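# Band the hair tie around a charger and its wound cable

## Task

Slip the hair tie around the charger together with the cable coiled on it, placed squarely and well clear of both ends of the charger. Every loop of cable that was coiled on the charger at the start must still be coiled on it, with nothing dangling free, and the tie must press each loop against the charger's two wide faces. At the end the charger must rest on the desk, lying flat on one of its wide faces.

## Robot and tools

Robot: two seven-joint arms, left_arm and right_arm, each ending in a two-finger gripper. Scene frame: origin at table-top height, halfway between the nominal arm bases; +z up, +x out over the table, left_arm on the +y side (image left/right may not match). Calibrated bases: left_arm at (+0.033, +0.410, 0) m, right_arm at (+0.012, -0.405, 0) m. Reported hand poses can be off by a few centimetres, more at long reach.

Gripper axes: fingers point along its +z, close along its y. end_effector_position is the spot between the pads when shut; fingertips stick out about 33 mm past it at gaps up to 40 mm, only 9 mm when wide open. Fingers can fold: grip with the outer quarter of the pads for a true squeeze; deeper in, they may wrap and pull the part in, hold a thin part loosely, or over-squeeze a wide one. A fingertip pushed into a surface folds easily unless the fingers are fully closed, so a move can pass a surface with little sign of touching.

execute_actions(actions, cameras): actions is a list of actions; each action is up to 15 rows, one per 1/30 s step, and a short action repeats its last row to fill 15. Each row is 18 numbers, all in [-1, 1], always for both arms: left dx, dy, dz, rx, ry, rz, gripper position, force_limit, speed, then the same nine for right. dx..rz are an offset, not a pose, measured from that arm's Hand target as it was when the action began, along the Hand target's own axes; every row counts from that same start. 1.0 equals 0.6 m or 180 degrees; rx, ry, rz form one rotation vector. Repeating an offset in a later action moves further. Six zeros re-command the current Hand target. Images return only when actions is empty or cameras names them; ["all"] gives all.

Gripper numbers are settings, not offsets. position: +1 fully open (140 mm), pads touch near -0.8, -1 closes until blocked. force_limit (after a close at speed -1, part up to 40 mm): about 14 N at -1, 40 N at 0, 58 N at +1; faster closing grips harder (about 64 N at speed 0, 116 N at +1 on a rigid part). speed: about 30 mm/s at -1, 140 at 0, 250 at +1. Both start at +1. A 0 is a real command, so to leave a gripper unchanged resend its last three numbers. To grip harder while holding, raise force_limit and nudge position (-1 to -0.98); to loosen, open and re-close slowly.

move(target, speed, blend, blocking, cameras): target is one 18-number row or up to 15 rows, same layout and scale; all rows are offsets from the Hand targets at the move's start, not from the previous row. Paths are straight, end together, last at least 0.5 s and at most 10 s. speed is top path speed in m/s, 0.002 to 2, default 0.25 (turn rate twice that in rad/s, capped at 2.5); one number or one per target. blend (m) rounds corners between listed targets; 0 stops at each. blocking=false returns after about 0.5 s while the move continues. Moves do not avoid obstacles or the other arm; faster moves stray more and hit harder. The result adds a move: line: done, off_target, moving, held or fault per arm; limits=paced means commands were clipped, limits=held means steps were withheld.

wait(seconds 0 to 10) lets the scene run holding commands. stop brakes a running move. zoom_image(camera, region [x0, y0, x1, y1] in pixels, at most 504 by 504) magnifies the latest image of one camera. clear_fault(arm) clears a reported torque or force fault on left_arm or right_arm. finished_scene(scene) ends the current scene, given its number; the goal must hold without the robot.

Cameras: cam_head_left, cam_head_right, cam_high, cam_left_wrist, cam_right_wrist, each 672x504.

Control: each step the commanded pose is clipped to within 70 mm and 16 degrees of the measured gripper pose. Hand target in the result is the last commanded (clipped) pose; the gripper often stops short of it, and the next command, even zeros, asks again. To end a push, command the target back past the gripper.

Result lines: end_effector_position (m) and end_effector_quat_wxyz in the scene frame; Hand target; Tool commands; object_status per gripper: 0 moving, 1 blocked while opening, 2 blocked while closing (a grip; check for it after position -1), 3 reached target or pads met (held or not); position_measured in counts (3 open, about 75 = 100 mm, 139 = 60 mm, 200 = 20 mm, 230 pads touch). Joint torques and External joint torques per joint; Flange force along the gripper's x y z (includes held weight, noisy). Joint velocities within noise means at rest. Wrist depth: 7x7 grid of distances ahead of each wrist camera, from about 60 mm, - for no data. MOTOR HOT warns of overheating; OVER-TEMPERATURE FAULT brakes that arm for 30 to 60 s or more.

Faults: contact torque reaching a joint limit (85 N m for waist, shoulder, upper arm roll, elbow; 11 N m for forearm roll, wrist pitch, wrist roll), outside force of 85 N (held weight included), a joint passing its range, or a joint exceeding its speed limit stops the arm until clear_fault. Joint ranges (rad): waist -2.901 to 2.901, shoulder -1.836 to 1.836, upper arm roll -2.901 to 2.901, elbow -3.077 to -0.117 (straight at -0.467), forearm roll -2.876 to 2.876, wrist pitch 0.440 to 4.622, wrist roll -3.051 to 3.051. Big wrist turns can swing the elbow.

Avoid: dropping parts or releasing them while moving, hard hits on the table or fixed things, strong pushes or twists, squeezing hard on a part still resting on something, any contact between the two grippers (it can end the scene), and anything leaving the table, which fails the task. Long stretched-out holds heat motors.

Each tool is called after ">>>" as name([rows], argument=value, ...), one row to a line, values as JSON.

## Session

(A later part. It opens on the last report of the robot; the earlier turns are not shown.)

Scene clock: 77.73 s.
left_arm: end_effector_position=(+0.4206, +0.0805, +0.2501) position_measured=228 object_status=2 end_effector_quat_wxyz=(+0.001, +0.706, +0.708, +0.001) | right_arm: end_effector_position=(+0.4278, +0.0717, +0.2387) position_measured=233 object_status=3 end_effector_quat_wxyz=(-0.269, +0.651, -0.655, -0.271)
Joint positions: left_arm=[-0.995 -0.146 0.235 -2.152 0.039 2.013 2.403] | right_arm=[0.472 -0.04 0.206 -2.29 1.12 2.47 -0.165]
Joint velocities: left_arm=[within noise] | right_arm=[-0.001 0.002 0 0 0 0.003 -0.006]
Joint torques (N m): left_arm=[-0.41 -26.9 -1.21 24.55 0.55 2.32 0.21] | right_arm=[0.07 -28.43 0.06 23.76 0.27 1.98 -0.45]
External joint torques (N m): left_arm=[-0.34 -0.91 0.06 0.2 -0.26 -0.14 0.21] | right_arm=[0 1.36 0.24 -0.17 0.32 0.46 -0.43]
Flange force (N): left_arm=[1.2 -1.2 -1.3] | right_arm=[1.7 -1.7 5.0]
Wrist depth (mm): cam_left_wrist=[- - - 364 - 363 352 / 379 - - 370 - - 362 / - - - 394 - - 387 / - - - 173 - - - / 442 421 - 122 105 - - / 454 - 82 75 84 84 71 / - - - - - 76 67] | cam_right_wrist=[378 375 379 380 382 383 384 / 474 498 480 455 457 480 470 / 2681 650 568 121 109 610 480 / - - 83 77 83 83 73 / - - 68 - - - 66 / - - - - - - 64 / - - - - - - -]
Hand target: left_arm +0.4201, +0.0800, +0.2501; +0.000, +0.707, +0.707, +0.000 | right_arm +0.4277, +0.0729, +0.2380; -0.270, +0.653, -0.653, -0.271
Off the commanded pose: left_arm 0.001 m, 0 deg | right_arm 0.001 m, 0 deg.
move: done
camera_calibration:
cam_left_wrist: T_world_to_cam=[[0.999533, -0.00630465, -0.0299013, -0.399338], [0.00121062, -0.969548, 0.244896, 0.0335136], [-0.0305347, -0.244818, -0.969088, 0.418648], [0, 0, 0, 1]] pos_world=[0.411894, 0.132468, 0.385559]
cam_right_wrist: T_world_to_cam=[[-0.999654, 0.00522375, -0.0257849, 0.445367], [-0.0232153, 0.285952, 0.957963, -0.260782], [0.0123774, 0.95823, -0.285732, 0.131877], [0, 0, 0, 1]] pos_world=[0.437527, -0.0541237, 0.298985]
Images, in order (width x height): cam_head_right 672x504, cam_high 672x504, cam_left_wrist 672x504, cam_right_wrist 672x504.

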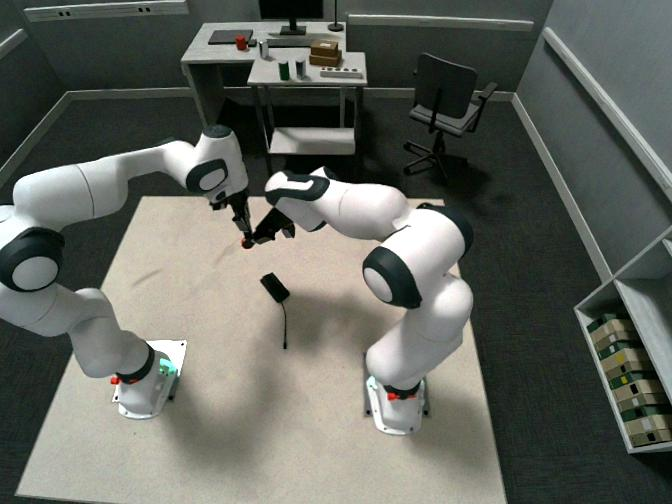

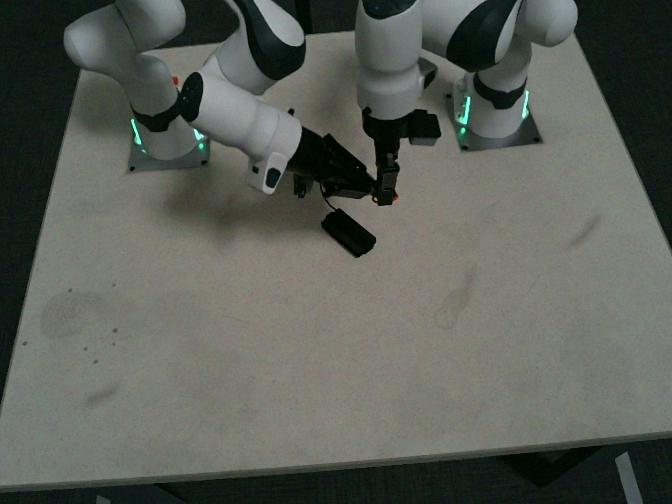

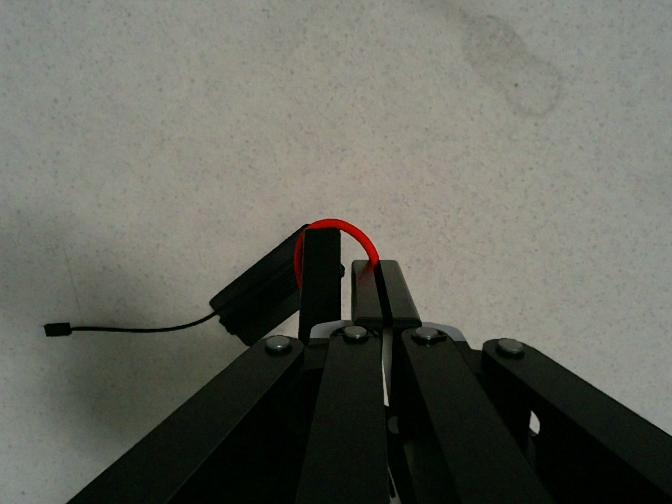

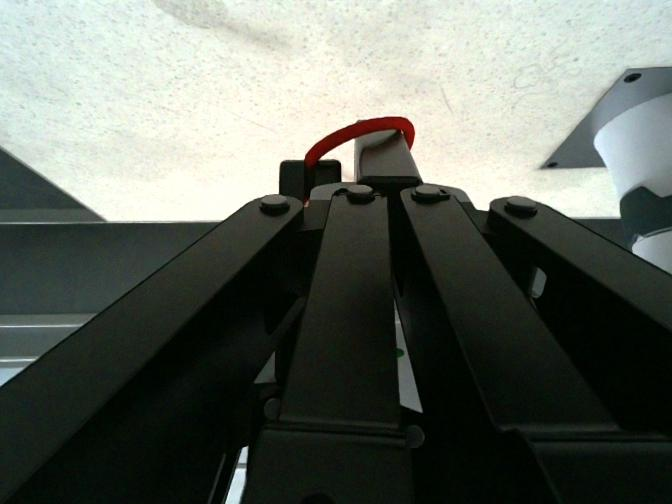

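>>> move([
  [0,0,0,0,0,0,-1,0,-1, 0,0,-0.035,0,0,0,-0.9,0,0],
  [0,0,0,0,0,0,-1,0,-1, -0.0065,0,-0.03,0,0,0,-0.9,0,0],
], speed=0.06, cameras=["cam_left_wrist","cam_right_wrist"])

>>> zoom_image(camera="cam_right_wrist", region=[240, 40, 440, 200])

>>> zoom_image(camera="cam_left_wrist", region=[260, 200, 460, 360])

Scene clock: 79.70 s.
left_arm: end_effector_position=(+0.4206, +0.0805, +0.2501) position_measured=228 object_status=2 end_effector_quat_wxyz=(+0.001, +0.706, +0.708, +0.001) | right_arm: end_effector_position=(+0.4280, +0.0620, +0.2545) position_measured=233 object_status=3 end_effector_quat_wxyz=(-0.272, +0.654, -0.652, -0.271)
Joint positions: left_arm=[-0.995 -0.146 0.235 -2.152 0.039 2.013 2.403] | right_arm=[0.458 -0.081 0.195 -2.299 1.095 2.435 -0.152]
Joint velocities: left_arm=[within noise] | right_arm=[0 0.001 -0.001 0.001 -0.002 0 0.008]
Joint torques (N m): left_arm=[-0.41 -26.95 -1.16 24.56 0.56 2.32 0.17] | right_arm=[0.03 -27.37 0.05 24.07 -0.11 1.93 0.11]
External joint torques (N m): left_arm=[-0.34 -0.96 0.11 0.24 -0.25 -0.14 0.17] | right_arm=[0.03 1.32 0.55 -0.19 -0.18 0.36 0.13]
Flange force (N): left_arm=[1.3 -1.3 -1.4] | right_arm=[-0.8 -2.2 3.7]
Wrist depth (mm): cam_left_wrist=[- - 372 363 368 358 352 / - - 382 - 368 365 - / 390 - - - - - - / - - - 172 404 - 390 / - - - 122 104 410 - / - - 82 75 84 84 70 / - - - - - 76 67] | cam_right_wrist=[403 403 402 402 402 402 406 / 511 491 482 460 484 556 483 / 2774 739 654 120 109 690 501 / 3976 - 83 78 83 83 73 / - - 68 - - - 66 / - - - - - - 64 / - - - - - - -]
Hand target: left_arm +0.4201, +0.0800, +0.2501; +0.000, +0.707, +0.707, +0.000 | right_arm +0.4277, +0.0629, +0.2535; -0.270, +0.653, -0.653, -0.271
Off the commanded pose: left_arm 0.001 m, 0 deg | right_arm 0.001 m, 0 deg.
move: done
camera_calibration:
cam_left_wrist: T_world_to_cam=[[0.999533, -0.00630465, -0.0299013, -0.399338], [0.00121062, -0.969548, 0.244896, 0.0335136], [-0.0305347, -0.244818, -0.969088, 0.418648], [0, 0, 0, 1]] pos_world=[0.411894, 0.132468, 0.385559]
cam_right_wrist: T_world_to_cam=[[-0.999429, -0.00134955, -0.0337475, 0.448292], [-0.0327492, 0.283044, 0.958548, -0.269032], [0.00825842, 0.959106, -0.282927, 0.146579], [0, 0, 0, 1]] pos_world=[0.438015, -0.0638324, 0.31448]
Images, in order (width x height): cam_left_wrist 672x504, cam_right_wrist 672x504.

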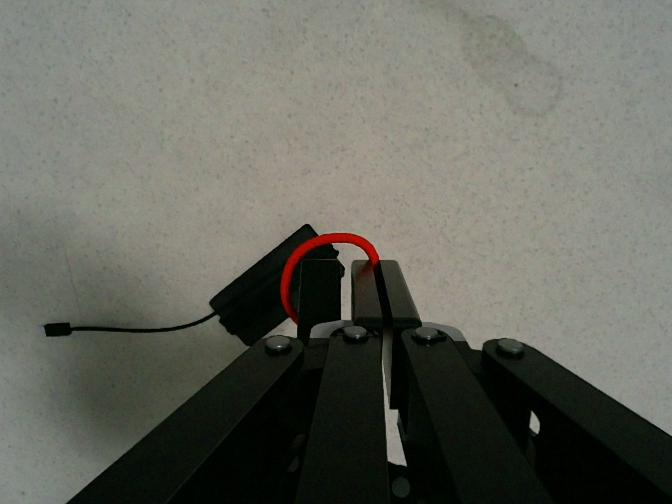

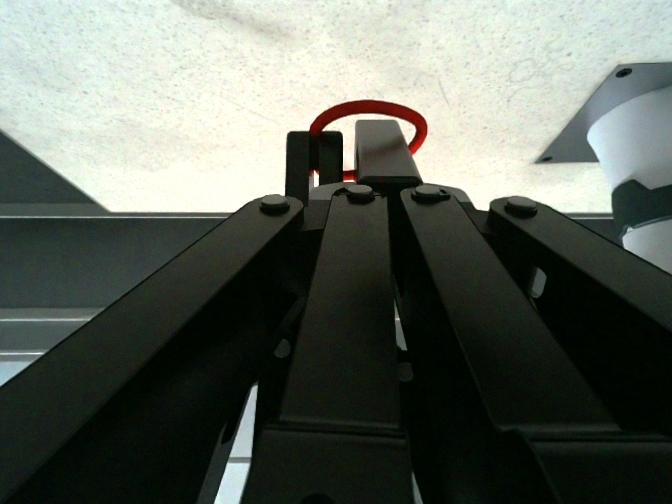

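Scaled by 2.520 from the camera's 672x504 image, which has a finer 960x720 frame.

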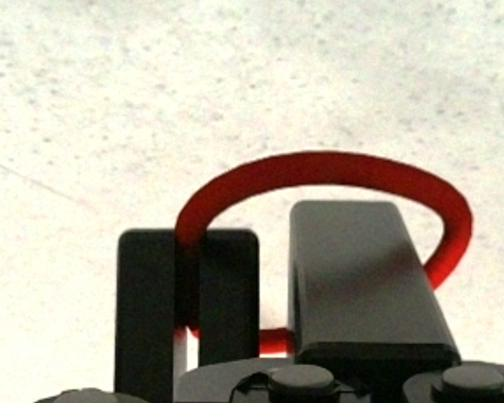

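Scaled by 2.520 from the camera's 672x504 image, which has a finer 960x720 frame.

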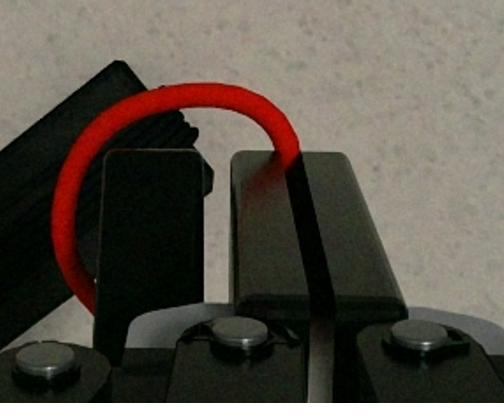

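>>> move(target=[0,0,0,0,0,0,-1,0,-1, -0.001,0,0.037,0,0,0,-0.9,0,0], speed=0.06, cameras=["cam_left_wrist","cam_right_wrist","cam_high"])

>>> zoom_image(camera="cam_right_wrist", region=[240, 40, 440, 200])

>>> zoom_image(camera="cam_left_wrist", region=[260, 200, 460, 360])

Scene clock: 80.83 s.
left_arm: end_effector_position=(+0.4214, +0.0828, +0.2486) position_measured=228 object_status=2 end_effector_quat_wxyz=(-0.001, +0.704, +0.710, +0.001) | right_arm: end_effector_position=(+0.4270, +0.0777, +0.2394) position_measured=233 object_status=3 end_effector_quat_wxyz=(-0.269, +0.652, -0.654, -0.272)
Joint positions: left_arm=[-0.994 -0.143 0.238 -2.153 0.039 2.011 2.403] | right_arm=[0.477 -0.032 0.211 -2.28 1.118 2.475 -0.157]
Joint velocities: left_arm=[within noise] | right_arm=[0 0.001 0.001 0 0.001 0.003 -0.004]
Joint torques (N m): left_arm=[-2.5 -28.37 -3.16 25.16 0.04 2.55 0.21] | right_arm=[-0.63 -27.65 0.45 24.15 0.36 2.32 -0.42]
External joint torques (N m): left_arm=[-2.46 -2.36 -1.93 0.87 -0.77 0.11 0.21] | right_arm=[-0.61 2.45 0.67 0.17 0.42 0.77 -0.4]
Flange force (N): left_arm=[-0.2 -5.6 -3.2] | right_arm=[1.1 -4.7 8.4]
Wrist depth (mm): cam_left_wrist=[- 373 354 - - 359 - / - - - 380 367 - - / - - 390 - - - - / 415 - - 170 - - - / - - - 122 104 414 409 / - - 82 74 84 84 421 / - - - - - 76 67] | cam_right_wrist=[379 379 380 381 381 382 370 / 478 478 459 456 481 457 471 / 2485 615 569 102 104 582 481 / - - 83 77 83 83 73 / - - 68 - - - 66 / - - - - - - 64 / - - - - - - -]
Hand target: left_arm +0.4201, +0.0800, +0.2501; +0.000, +0.707, +0.707, +0.000 | right_arm +0.4277, +0.0790, +0.2383; -0.270, +0.653, -0.653, -0.271
Off the commanded pose: left_arm 0.003 m, 0 deg | right_arm 0.002 m, 0 deg.
move: done
camera_calibration:
cam_left_wrist: T_world_to_cam=[[0.999455, -0.00209228, -0.0329404, -0.399742], [0.00594054, -0.970289, 0.241874, 0.0348738], [-0.0324678, -0.241938, -0.969748, 0.418607], [0, 0, 0, 1]] pos_world=[0.412908, 0.134278, 0.384341]
cam_right_wrist: T_world_to_cam=[[-0.999674, 0.00274955, -0.025377, 0.444625], [-0.0235364, 0.285479, 0.958096, -0.263101], [0.00987895, 0.958381, -0.285322, 0.127312], [0, 0, 0, 1]] pos_world=[0.43703, -0.0481254, 0.299684]
Images, in order (width x height): cam_high 672x504, cam_left_wrist 672x504, cam_right_wrist 672x504.

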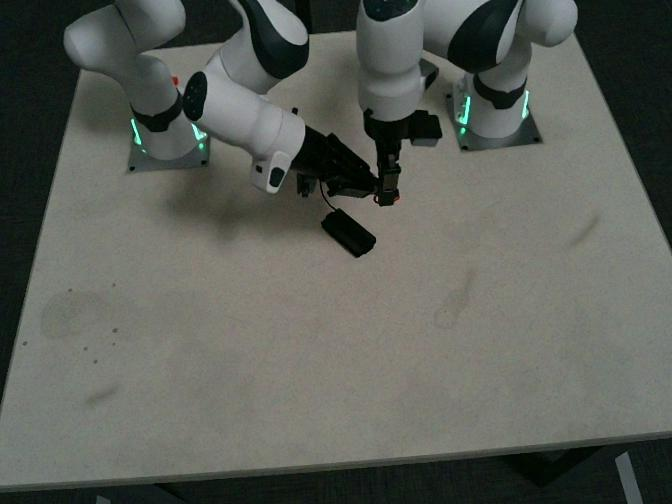

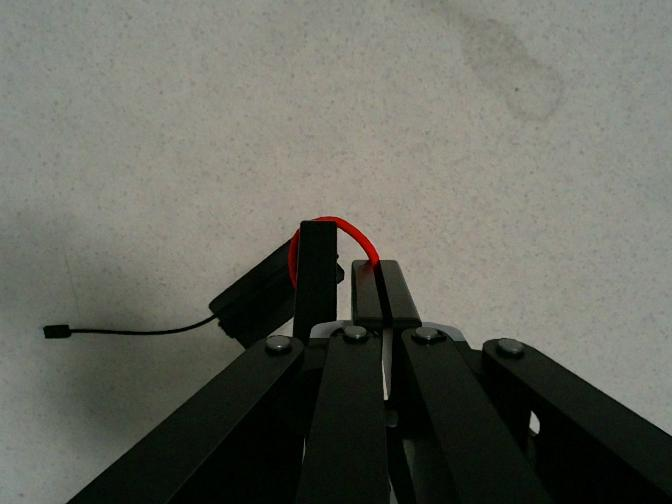

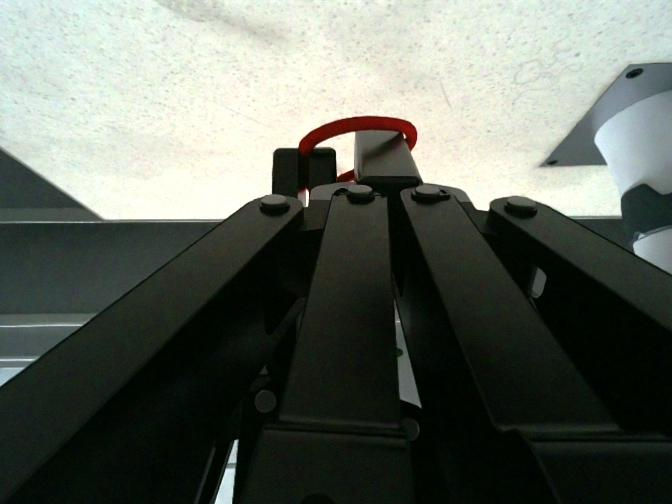

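Scaled by 2.520 from the camera's 672x504 image, which has a finer 960x720 frame.

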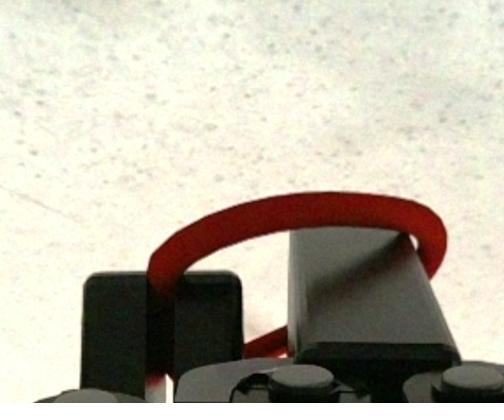

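Scaled by 2.520 from the camera's 672x504 image, which has a finer 960x720 frame.

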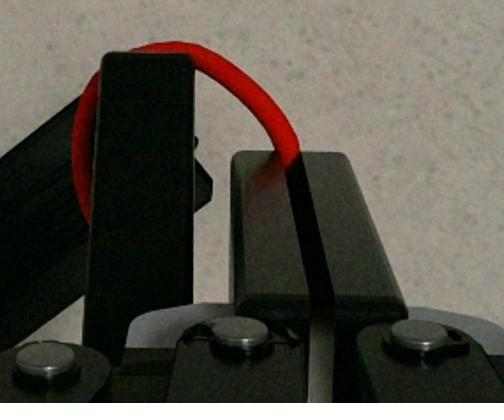

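>>> move([
  [0,0,0,0,0,0,-1,0,-1, 0,0,-0.1,0,0,0,-0.9,0,0],
  [0,0,0,0,0,0,-1,0,-1, 0.0646,-0.0072,-0.1287,0.0657,-0.0651,-0.4969,-0.5,0,0],
], speed=0.12, cameras=["cam_left_wrist","cam_right_wrist","cam_high","cam_head_left"])

Scene clock: 92.37 s.
left_arm: end_effector_position=(+0.4213, +0.0813, +0.2496) position_measured=228 object_status=2 end_effector_quat_wxyz=(+0.000, +0.705, +0.709, +0.001) | right_arm: end_effector_position=(+0.4315, -0.0027, +0.2659) position_measured=192 object_status=0 end_effector_quat_wxyz=(-0.499, +0.867, -0.001, +0.000)
Joint positions: left_arm=[-0.996 -0.144 0.238 -2.151 0.039 2.011 2.403] | right_arm=[0.512 -0.156 -0.09 -2.45 1.379 2.217 -2.118]
Joint torques (N m): left_arm=[-0.83 -27.67 -1.43 24.12 0.54 2.36 0.22] | right_arm=[-0.34 -24.7 0.19 22.98 0.79 -0.08 -0.59]
External joint torques (N m): left_arm=[-0.86 -1.64 -0.27 -0.16 -0.28 -0.08 0.22] | right_arm=[-0.33 1.01 -0.09 -0.43 0.31 -0.22 -0.5]
Flange force (N): left_arm=[3.0 -4.4 -1.1] | right_arm=[1.6 3.2 2.1]
Wrist depth (mm): cam_left_wrist=[- 372 365 - - - 354 / 383 - 379 - - - - / 391 - - 396 - - - / - - - 389 - - - / - - 380 111 105 - - / - - 82 75 84 84 74 / - - - - - 76 67] | cam_right_wrist=[2294 148 2209 589 451 361 302 / 160 159 172 190 462 377 298 / - 172 92 120 121 379 289 / - - 83 108 - 85 78 / - 64 - 670 - - 69 / - - - 890 - - - / - - - - - - -]
Hand target: left_arm +0.4201, +0.0800, +0.2501; +0.000, +0.707, +0.707, +0.000 | right_arm +0.4321, -0.0030, +0.2655; -0.500, +0.866, +0.000, +0.000
Off the commanded pose: left_arm 0.002 m, 0 deg | right_arm 0.001 m, 0 deg.
move: done
camera_calibration:
cam_left_wrist: T_world_to_cam=[[0.999505, -0.00459397, -0.0311232, -0.399794], [0.00311898, -0.969938, 0.243333, 0.0339438], [-0.0313054, -0.24331, -0.969443, 0.418748], [0, 0, 0, 1]] pos_world=[0.4126, 0.132972, 0.38525]
cam_right_wrist: T_world_to_cam=[[0.0190645, -0.482422, -0.875732, 0.235201], [-0.879721, -0.424312, 0.214593, 0.29985], [-0.475108, 0.766308, -0.432486, 0.459763], [0, 0, 0, 1]] pos_world=[0.477738, -0.111624, 0.340469]
Images, in order (width x height): cam_head_left 672x504, cam_high 672x504, cam_left_wrist 672x504, cam_right_wrist 672x504.

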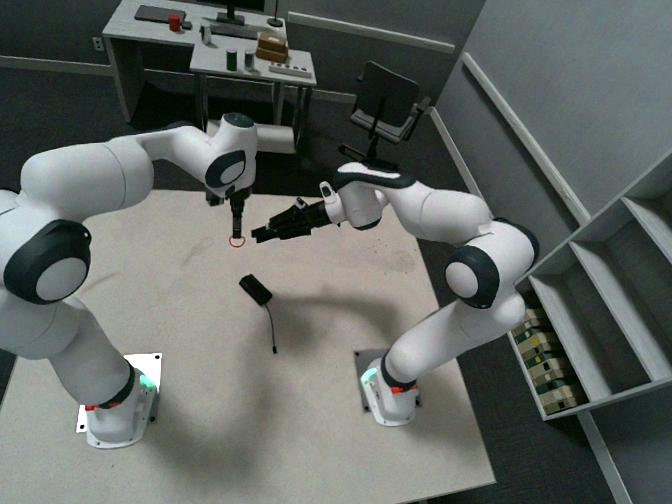

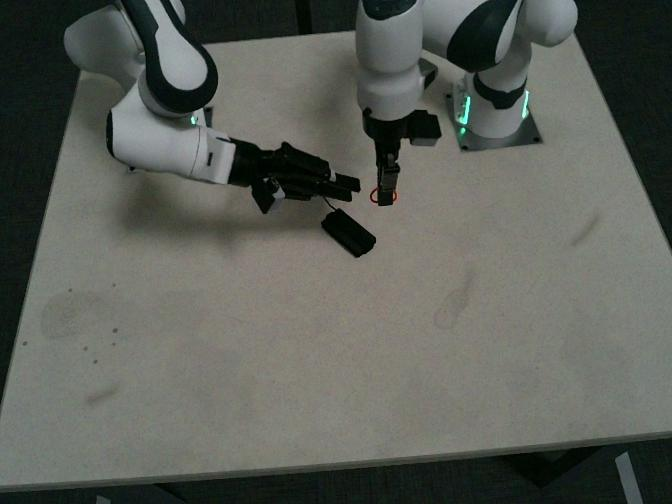

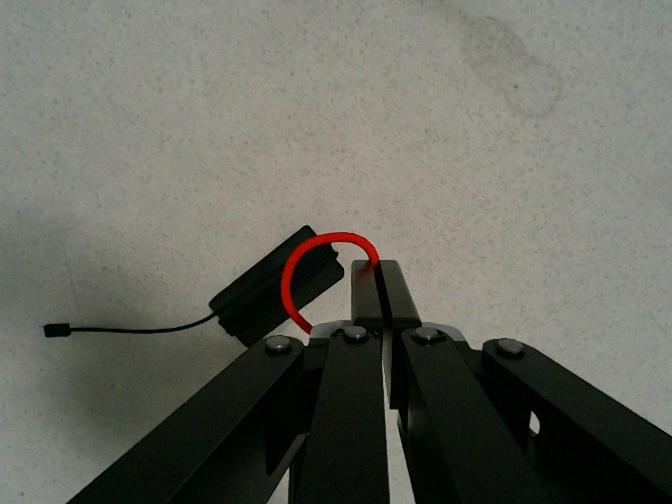

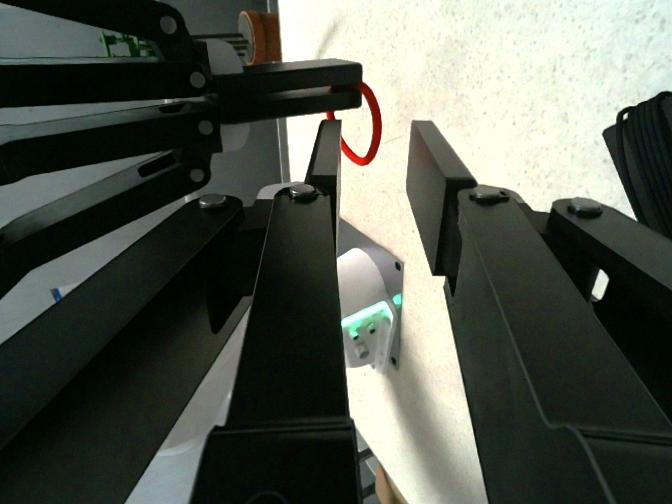

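>>> zoom_image(camera="cam_right_wrist", region=[280, 40, 460, 220])

Scaled by 2.800 from the camera's 672x504 image, which has a finer 960x720 frame.

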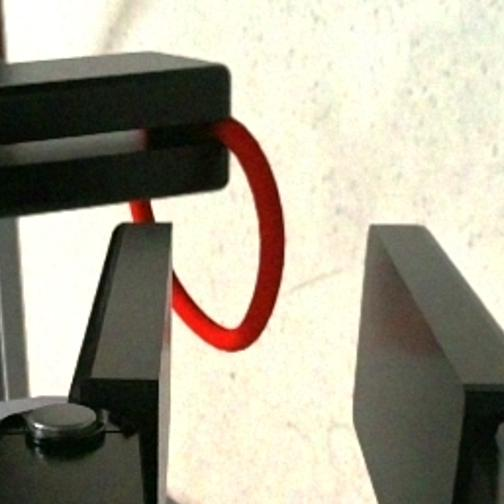

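>>> move(target=[0,0,0,0,0,0,-1,0,-1, 0.0017,0.0047,0.054,0,0,0,-0.5,0,0], speed=0.1, cameras=["cam_left_wrist","cam_right_wrist"])

>>> zoom_image(camera="cam_right_wrist", region=[280, 40, 460, 220])

>>> zoom_image(camera="cam_left_wrist", region=[260, 200, 460, 360])

Scene clock: 94.07 s.
left_arm: end_effector_position=(+0.4213, +0.0813, +0.2496) position_measured=228 object_status=2 end_effector_quat_wxyz=(+0.000, +0.705, +0.709, +0.001) | right_arm: end_effector_position=(+0.4327, +0.0229, +0.2476) position_measured=192 object_status=3 end_effector_quat_wxyz=(-0.500, +0.866, -0.002, -0.001)
Joint positions: left_arm=[-0.996 -0.144 0.238 -2.151 0.039 2.011 2.403] | right_arm=[0.542 -0.086 -0.064 -2.419 1.451 2.255 -2.158]
Joint velocities: left_arm=[within noise] | right_arm=[-0.001 0 -0.001 0 0.001 0.001 -0.007]
Joint torques (N m): left_arm=[-0.84 -27.6 -1.44 24.12 0.54 2.36 0.16] | right_arm=[0.05 -26.72 0.29 22.86 0.64 0.44 -0.49]
External joint torques (N m): left_arm=[-0.93 -1.78 -0.35 -0.07 -0.28 -0.07 0.16] | right_arm=[0 1.01 0.12 -0.07 0.32 0.41 -0.41]
Flange force (N): left_arm=[2.9 -4.6 -1.3] | right_arm=[1.4 2.1 3.8]
Wrist depth (mm): cam_left_wrist=[372 364 361 365 364 - - / - - - - - - - / - 388 396 - 385 - - / - - - - - 393 - / - - 383 111 105 411 - / - - 82 75 84 84 84 / - - - - - 76 67] | cam_right_wrist=[- 131 2460 591 438 339 305 / 127 138 150 166 444 356 300 / 133 145 92 109 121 360 301 / - - 83 108 - 85 78 / - 64 - 648 - - 69 / - - - - - - - / - - - - - - -]
Hand target: left_arm +0.4201, +0.0800, +0.2501; +0.000, +0.707, +0.707, +0.000 | right_arm +0.4331, +0.0237, +0.2468; -0.500, +0.866, +0.000, +0.000
Off the commanded pose: left_arm 0.002 m, 0 deg | right_arm 0.001 m, 0 deg.
move: done
camera_calibration:
cam_left_wrist: T_world_to_cam=[[0.999505, -0.00459397, -0.0311232, -0.399794], [0.00311898, -0.969938, 0.243333, 0.0339438], [-0.0313054, -0.24331, -0.969443, 0.418748], [0, 0, 0, 1]] pos_world=[0.4126, 0.132972, 0.38525]
cam_right_wrist: T_world_to_cam=[[0.0150296, -0.479933, -0.877177, 0.233576], [-0.879217, -0.424135, 0.216994, 0.314809], [-0.476183, 0.767968, -0.42834, 0.432112], [0, 0, 0, 1]] pos_world=[0.47904, -0.0862256, 0.321666]
Images, in order (width x height): cam_left_wrist 672x504, cam_right_wrist 672x504.

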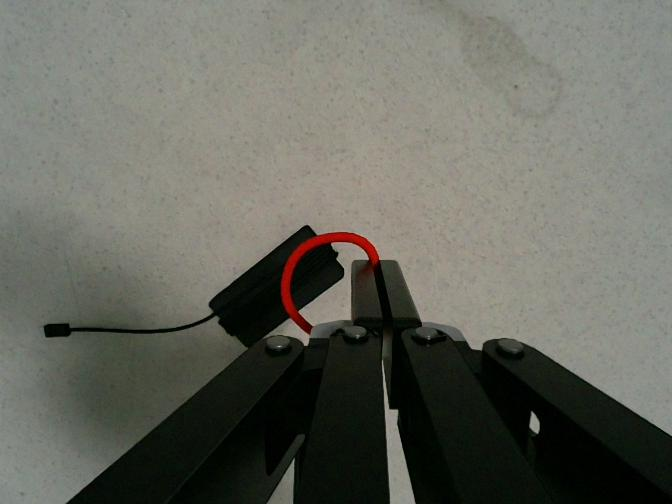

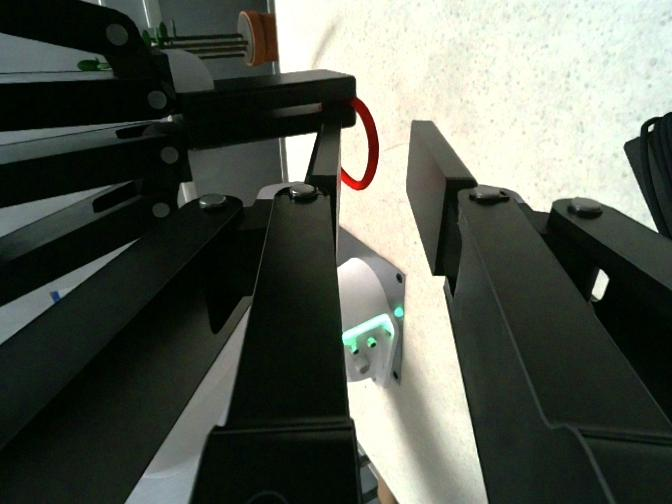

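Scaled by 2.800 from the camera's 672x504 image, which has a finer 960x720 frame.

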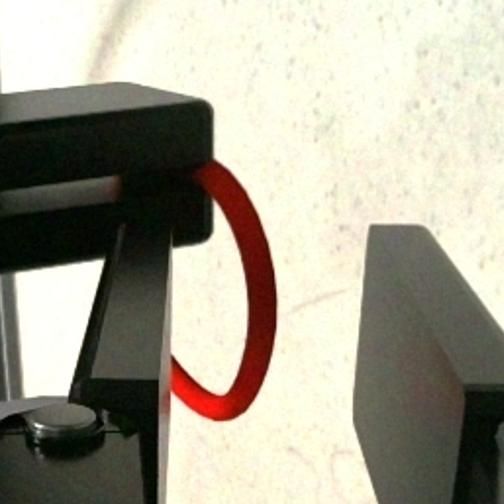

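Scaled by 2.520 from the camera's 672x504 image, which has a finer 960x720 frame.

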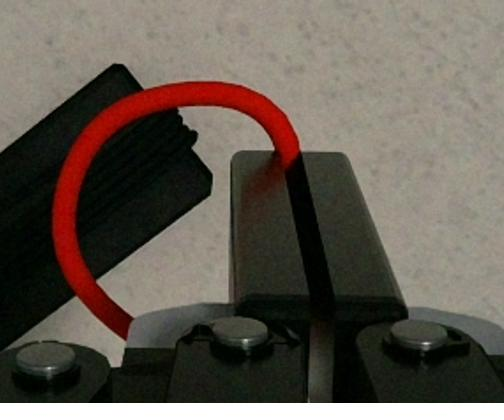

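>>> move(target=[0,0,0,0,0,0,-1,0,-1, -0.0072,0,0.025,0,0,0,-0.5,0,0], speed=0.08, cameras=["cam_left_wrist","cam_right_wrist"])

>>> zoom_image(camera="cam_right_wrist", region=[280, 40, 460, 220])

>>> zoom_image(camera="cam_left_wrist", region=[260, 200, 460, 360])

Scene clock: 95.43 s.
left_arm: end_effector_position=(+0.4210, +0.0868, +0.2464) position_measured=228 object_status=2 end_effector_quat_wxyz=(-0.006, +0.703, +0.711, +0.002) | right_arm: end_effector_position=(+0.4308, +0.0335, +0.2417) position_measured=192 object_status=3 end_effector_quat_wxyz=(-0.501, +0.866, -0.003, +0.001)
Joint positions: left_arm=[-0.994 -0.142 0.243 -2.155 0.042 2.005 2.403] | right_arm=[0.559 -0.069 -0.052 -2.415 1.486 2.279 -2.176]
Joint velocities: left_arm=[within noise] | right_arm=[0 0.001 0 -0.001 0 0.002 -0.004]
Joint torques (N m): left_arm=[-3.85 -29.36 -4.28 26.61 -0.59 3.34 0.17] | right_arm=[1.66 -25.41 2.09 22.9 0.79 0.51 -0.45]
External joint torques (N m): left_arm=[-3.88 -3.39 -3.11 2.39 -1.41 0.93 0.17] | right_arm=[1.58 2.87 1.93 0.08 0.56 0.52 -0.36]
Flange force (N): left_arm=[-3.5 -5.9 -4.7] | right_arm=[3.7 2.1 11.8]
Wrist depth (mm): cam_left_wrist=[367 - 362 - - 358 353 / - - - - 370 361 365 / - - 390 394 - 383 375 / - - 405 396 - - - / 418 457 371 111 118 - - / - - 82 75 84 84 70 / - - - - - 76 67] | cam_right_wrist=[- 128 2386 - 418 337 276 / 122 133 144 157 432 352 290 / 129 140 149 120 121 352 297 / - - 83 83 - 85 78 / - 64 - 635 - - 69 / - - - - - - - / - - - - - - -]
Hand target: left_arm +0.4201, +0.0800, +0.2501; +0.000, +0.707, +0.707, +0.000 | right_arm +0.4288, +0.0367, +0.2393; -0.500, +0.866, +0.000, +0.000
Off the commanded pose: left_arm 0.008 m, 1 deg | right_arm 0.004 m, 0 deg.
move: off_target (left_arm, right_arm)
camera_calibration:
cam_left_wrist: T_world_to_cam=[[0.999256, 0.000711386, -0.0385495, -0.398156], [0.00971388, -0.972223, 0.233856, 0.0398927], [-0.0373124, -0.234056, -0.971507, 0.41922], [0, 0, 0, 1]] pos_world=[0.413114, 0.137189, 0.382597]
cam_right_wrist: T_world_to_cam=[[0.0157857, -0.478736, -0.877817, 0.23331], [-0.881645, -0.420789, 0.213632, 0.320724], [-0.471649, 0.770551, -0.428717, 0.418628], [0, 0, 0, 1]] pos_world=[0.476527, -0.075923, 0.31576]
Images, in order (width x height): cam_left_wrist 672x504, cam_right_wrist 672x504.

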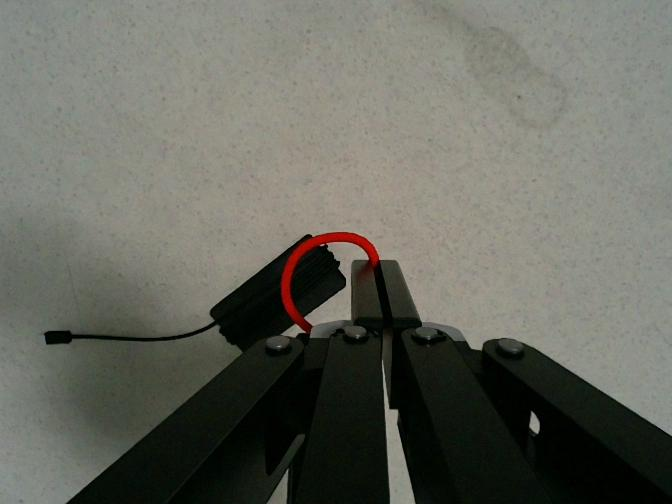

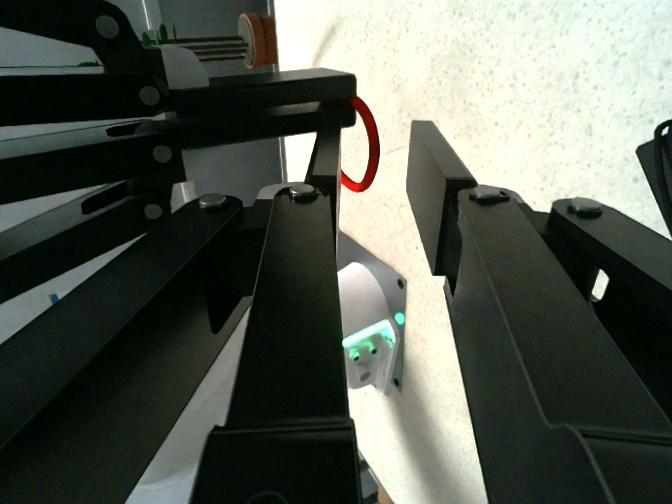

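Scaled by 2.800 from the camera's 672x504 image, which has a finer 960x720 frame.

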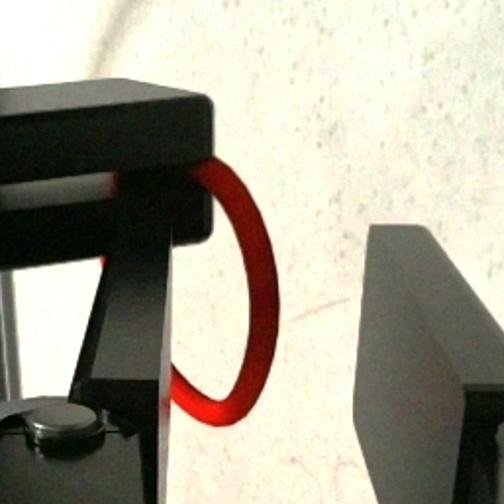

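Scaled by 2.520 from the camera's 672x504 image, which has a finer 960x720 frame.

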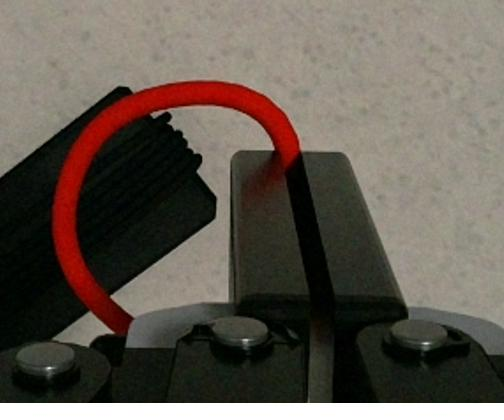

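>>> move(target=[0,0,0,0,0,0,-1,0,-1, 0,0,-0.04,0,0,0,-0.5,0,0], speed=0.1, cameras=["cam_left_wrist","cam_right_wrist"])

>>> move(target=[0,0,0,0,0,0,-1,0,-1, -0.0133,0,0.015,0,0,0,-0.5,0,0], speed=0.1, cameras=["cam_left_wrist","cam_right_wrist","cam_high"])

>>> zoom_image(camera="cam_right_wrist", region=[280, 40, 460, 220])

>>> zoom_image(camera="cam_high", region=[320, 120, 440, 220])

Scene clock: 96.87 s.
left_arm: end_effector_position=(+0.4198, +0.0825, +0.2482) position_measured=228 object_status=2 end_effector_quat_wxyz=(-0.003, +0.705, +0.709, +0.001) | right_arm: end_effector_position=(+0.4293, +0.0167, +0.2508) position_measured=192 object_status=3 end_effector_quat_wxyz=(-0.500, +0.866, +0.002, +0.003)
Joint positions: left_arm=[-0.998 -0.143 0.24 -2.152 0.04 2.008 2.403] | right_arm=[0.539 -0.111 -0.069 -2.438 1.44 2.253 -2.164]
Joint velocities: left_arm=[within noise] | right_arm=[0.002 0 -0.001 0.001 0 -0.004 0.006]
Joint torques (N m): left_arm=[-0.78 -28.2 -1.4 24.53 0.5 2.55 0.15] | right_arm=[-0.61 -26.94 0.16 22.27 0.06 -0.15 0.02]
External joint torques (N m): left_arm=[-0.74 -2.25 -0.17 0.27 -0.31 0.12 0.15] | right_arm=[-0.52 0.05 0.1 -0.74 -0.28 -0.23 0.11]
Flange force (N): left_arm=[3.4 -4.7 -1.8] | right_arm=[-1.3 0.5 -2.1]
Wrist depth (mm): cam_left_wrist=[- 366 365 350 364 - 354 / - - 370 - 368 373 359 / - - - - 387 385 - / - 404 400 173 399 394 391 / - 425 384 111 111 405 399 / - - 82 74 84 84 419 / - - - - - 76 67] | cam_right_wrist=[125 134 2362 579 439 347 287 / - 144 154 169 439 359 296 / 145 152 92 103 121 354 307 / - - 83 108 - 85 78 / - 64 - 652 - - 69 / - - - - - - - / - - - - - - -]
Hand target: left_arm +0.4201, +0.0800, +0.2501; +0.000, +0.707, +0.707, +0.000 | right_arm +0.4288, +0.0159, +0.2513; -0.500, +0.866, +0.000, +0.000
Off the commanded pose: left_arm 0.003 m, 0 deg | right_arm 0.001 m, 0 deg.
move: done
camera_calibration:
cam_left_wrist: T_world_to_cam=[[0.99936, -0.00503903, -0.0354228, -0.39725], [0.00358466, -0.970951, 0.239253, 0.0364115], [-0.0355993, -0.239227, -0.970311, 0.419359], [0, 0, 0, 1]] pos_world=[0.411794, 0.133674, 0.384125]
cam_right_wrist: T_world_to_cam=[[0.0268175, -0.481015, -0.876302, 0.228225], [-0.879999, -0.427217, 0.207575, 0.31136], [-0.474217, 0.765579, -0.43475, 0.437481], [0, 0, 0, 1]] pos_world=[0.475337, -0.092128, 0.325558]
Images, in order (width x height): cam_left_wrist 672x504, cam_right_wrist 672x504.

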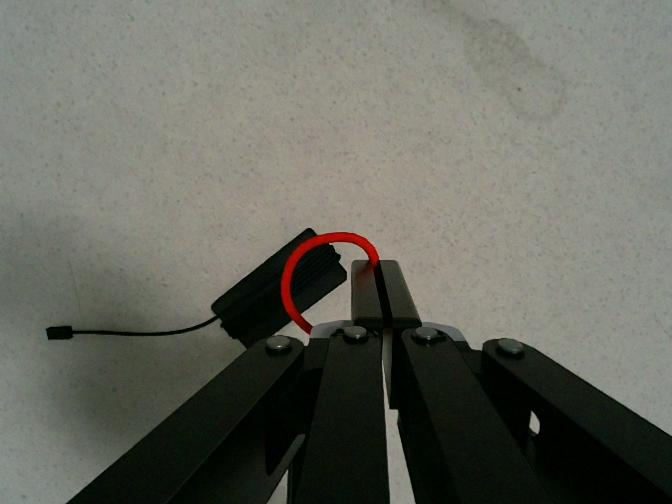

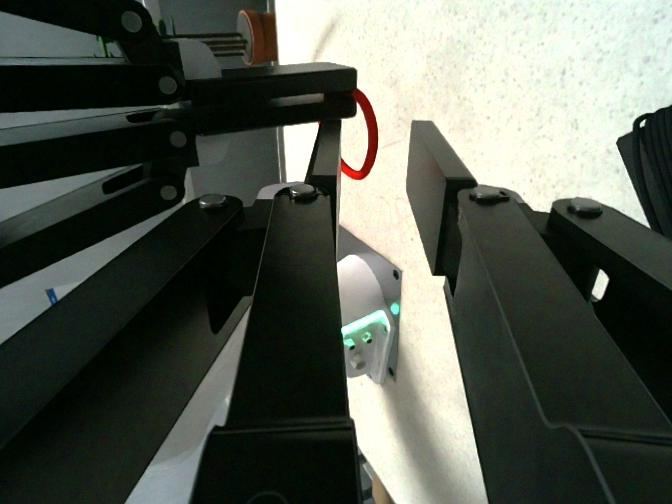

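Scene clock: 97.73 s.
left_arm: end_effector_position=(+0.4198, +0.0825, +0.2482) position_measured=228 object_status=2 end_effector_quat_wxyz=(-0.003, +0.705, +0.709, +0.001) | right_arm: end_effector_position=(+0.4212, +0.0233, +0.2463) position_measured=192 object_status=3 end_effector_quat_wxyz=(-0.500, +0.866, -0.002, -0.002)
Joint positions: left_arm=[-0.998 -0.143 0.24 -2.152 0.04 2.008 2.403] | right_arm=[0.552 -0.112 -0.059 -2.451 1.463 2.267 -2.163]
Joint velocities: left_arm=[within noise] | right_arm=[0.002 0 0.001 0 0 0.004 0.001]
Joint torques (N m): left_arm=[-0.74 -28.14 -1.39 24.45 0.52 2.54 0.17] | right_arm=[0.13 -26.89 0.37 22.1 0.57 0.36 -0.56]
External joint torques (N m): left_arm=[-0.83 -2.25 -0.3 0.27 -0.3 0.12 0.17] | right_arm=[0.12 -0.1 0.23 -0.8 0.3 0.33 -0.47]
Flange force (N): left_arm=[3.2 -4.8 -1.8] | right_arm=[-3.4 1.8 0.9]
Wrist depth (mm): cam_left_wrist=[- - 359 - 371 - 353 / - - - - - - 366 / - - 387 - - - - / 412 - 399 - - - 392 / - - 393 111 105 - - / - - 82 75 84 84 70 / - - - - - 76 67] | cam_right_wrist=[122 130 151 537 428 340 282 / 129 137 147 165 442 356 294 / 137 144 3224 105 121 358 300 / - - 83 106 - 85 78 / - 64 - 641 - - 69 / - - - 849 - - - / - - - - - - -]
Hand target: left_arm +0.4201, +0.0800, +0.2501; +0.000, +0.707, +0.707, +0.000 | right_arm +0.4208, +0.0237, +0.2468; -0.500, +0.866, +0.000, +0.000
Off the commanded pose: left_arm 0.003 m, 0 deg | right_arm 0.001 m, 0 deg.
move: done
camera_calibration:
cam_left_wrist: T_world_to_cam=[[0.99936, -0.00503903, -0.0354228, -0.39725], [0.00358466, -0.970951, 0.239253, 0.0364115], [-0.0355993, -0.239227, -0.970311, 0.419359], [0, 0, 0, 1]] pos_world=[0.411794, 0.133674, 0.384125]
cam_right_wrist: T_world_to_cam=[[0.015285, -0.480665, -0.876771, 0.232576], [-0.878711, -0.42487, 0.217604, 0.304722], [-0.477109, 0.767102, -0.42886, 0.426389], [0, 0, 0, 1]] pos_world=[0.467642, -0.0858258, 0.320468]
Images, in order (width x height): cam_high 672x504, cam_left_wrist 672x504, cam_right_wrist 672x504.

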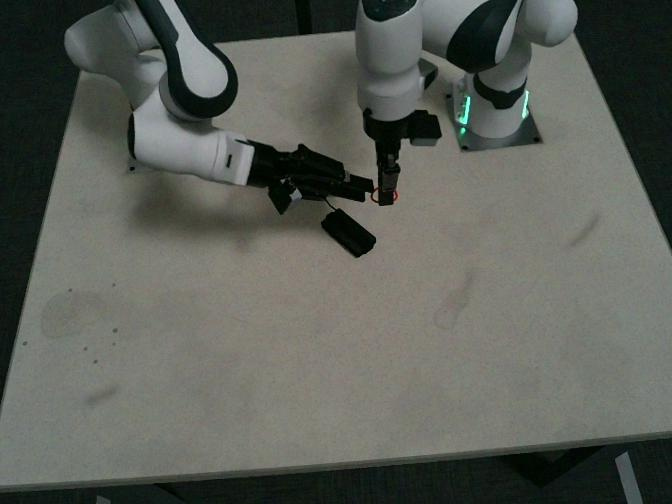

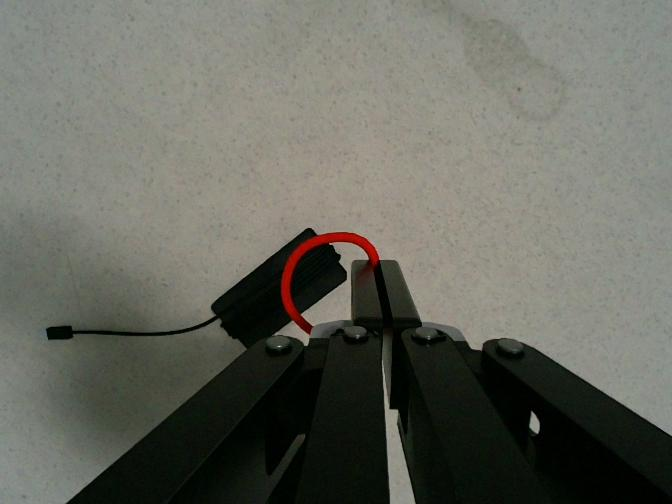

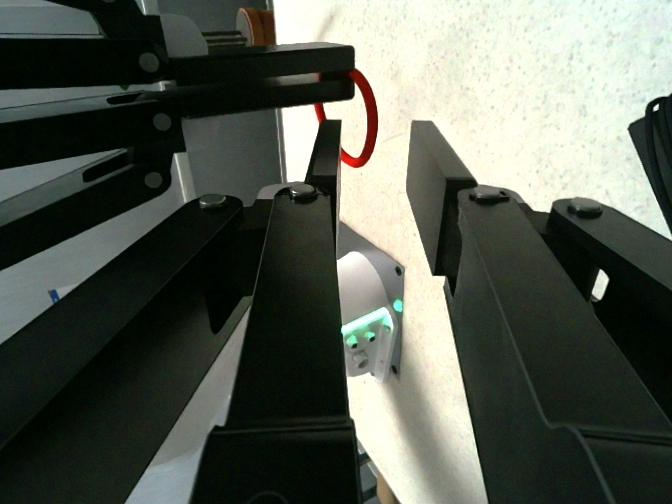

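Scaled by 2.800 from the camera's 672x504 image, which has a finer 960x720 frame.

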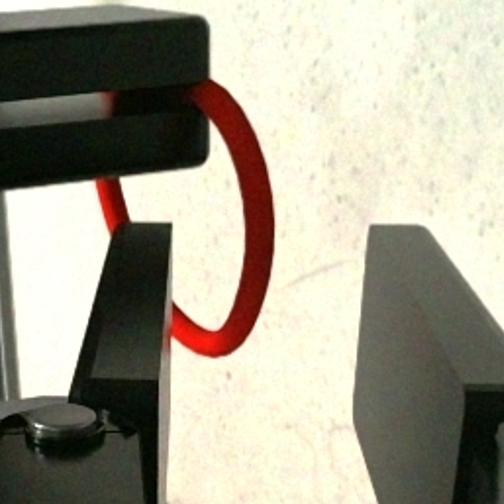

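Scaled by 4.200 from the camera's 672x504 image, which has a finer 960x720 frame.

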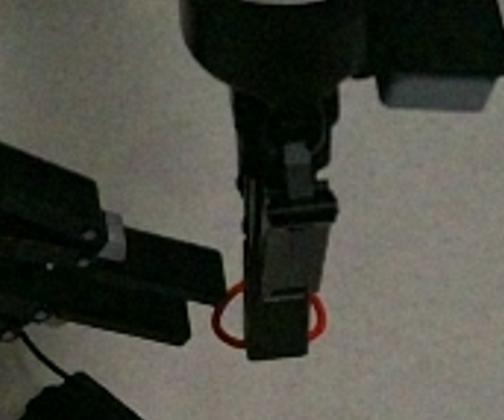

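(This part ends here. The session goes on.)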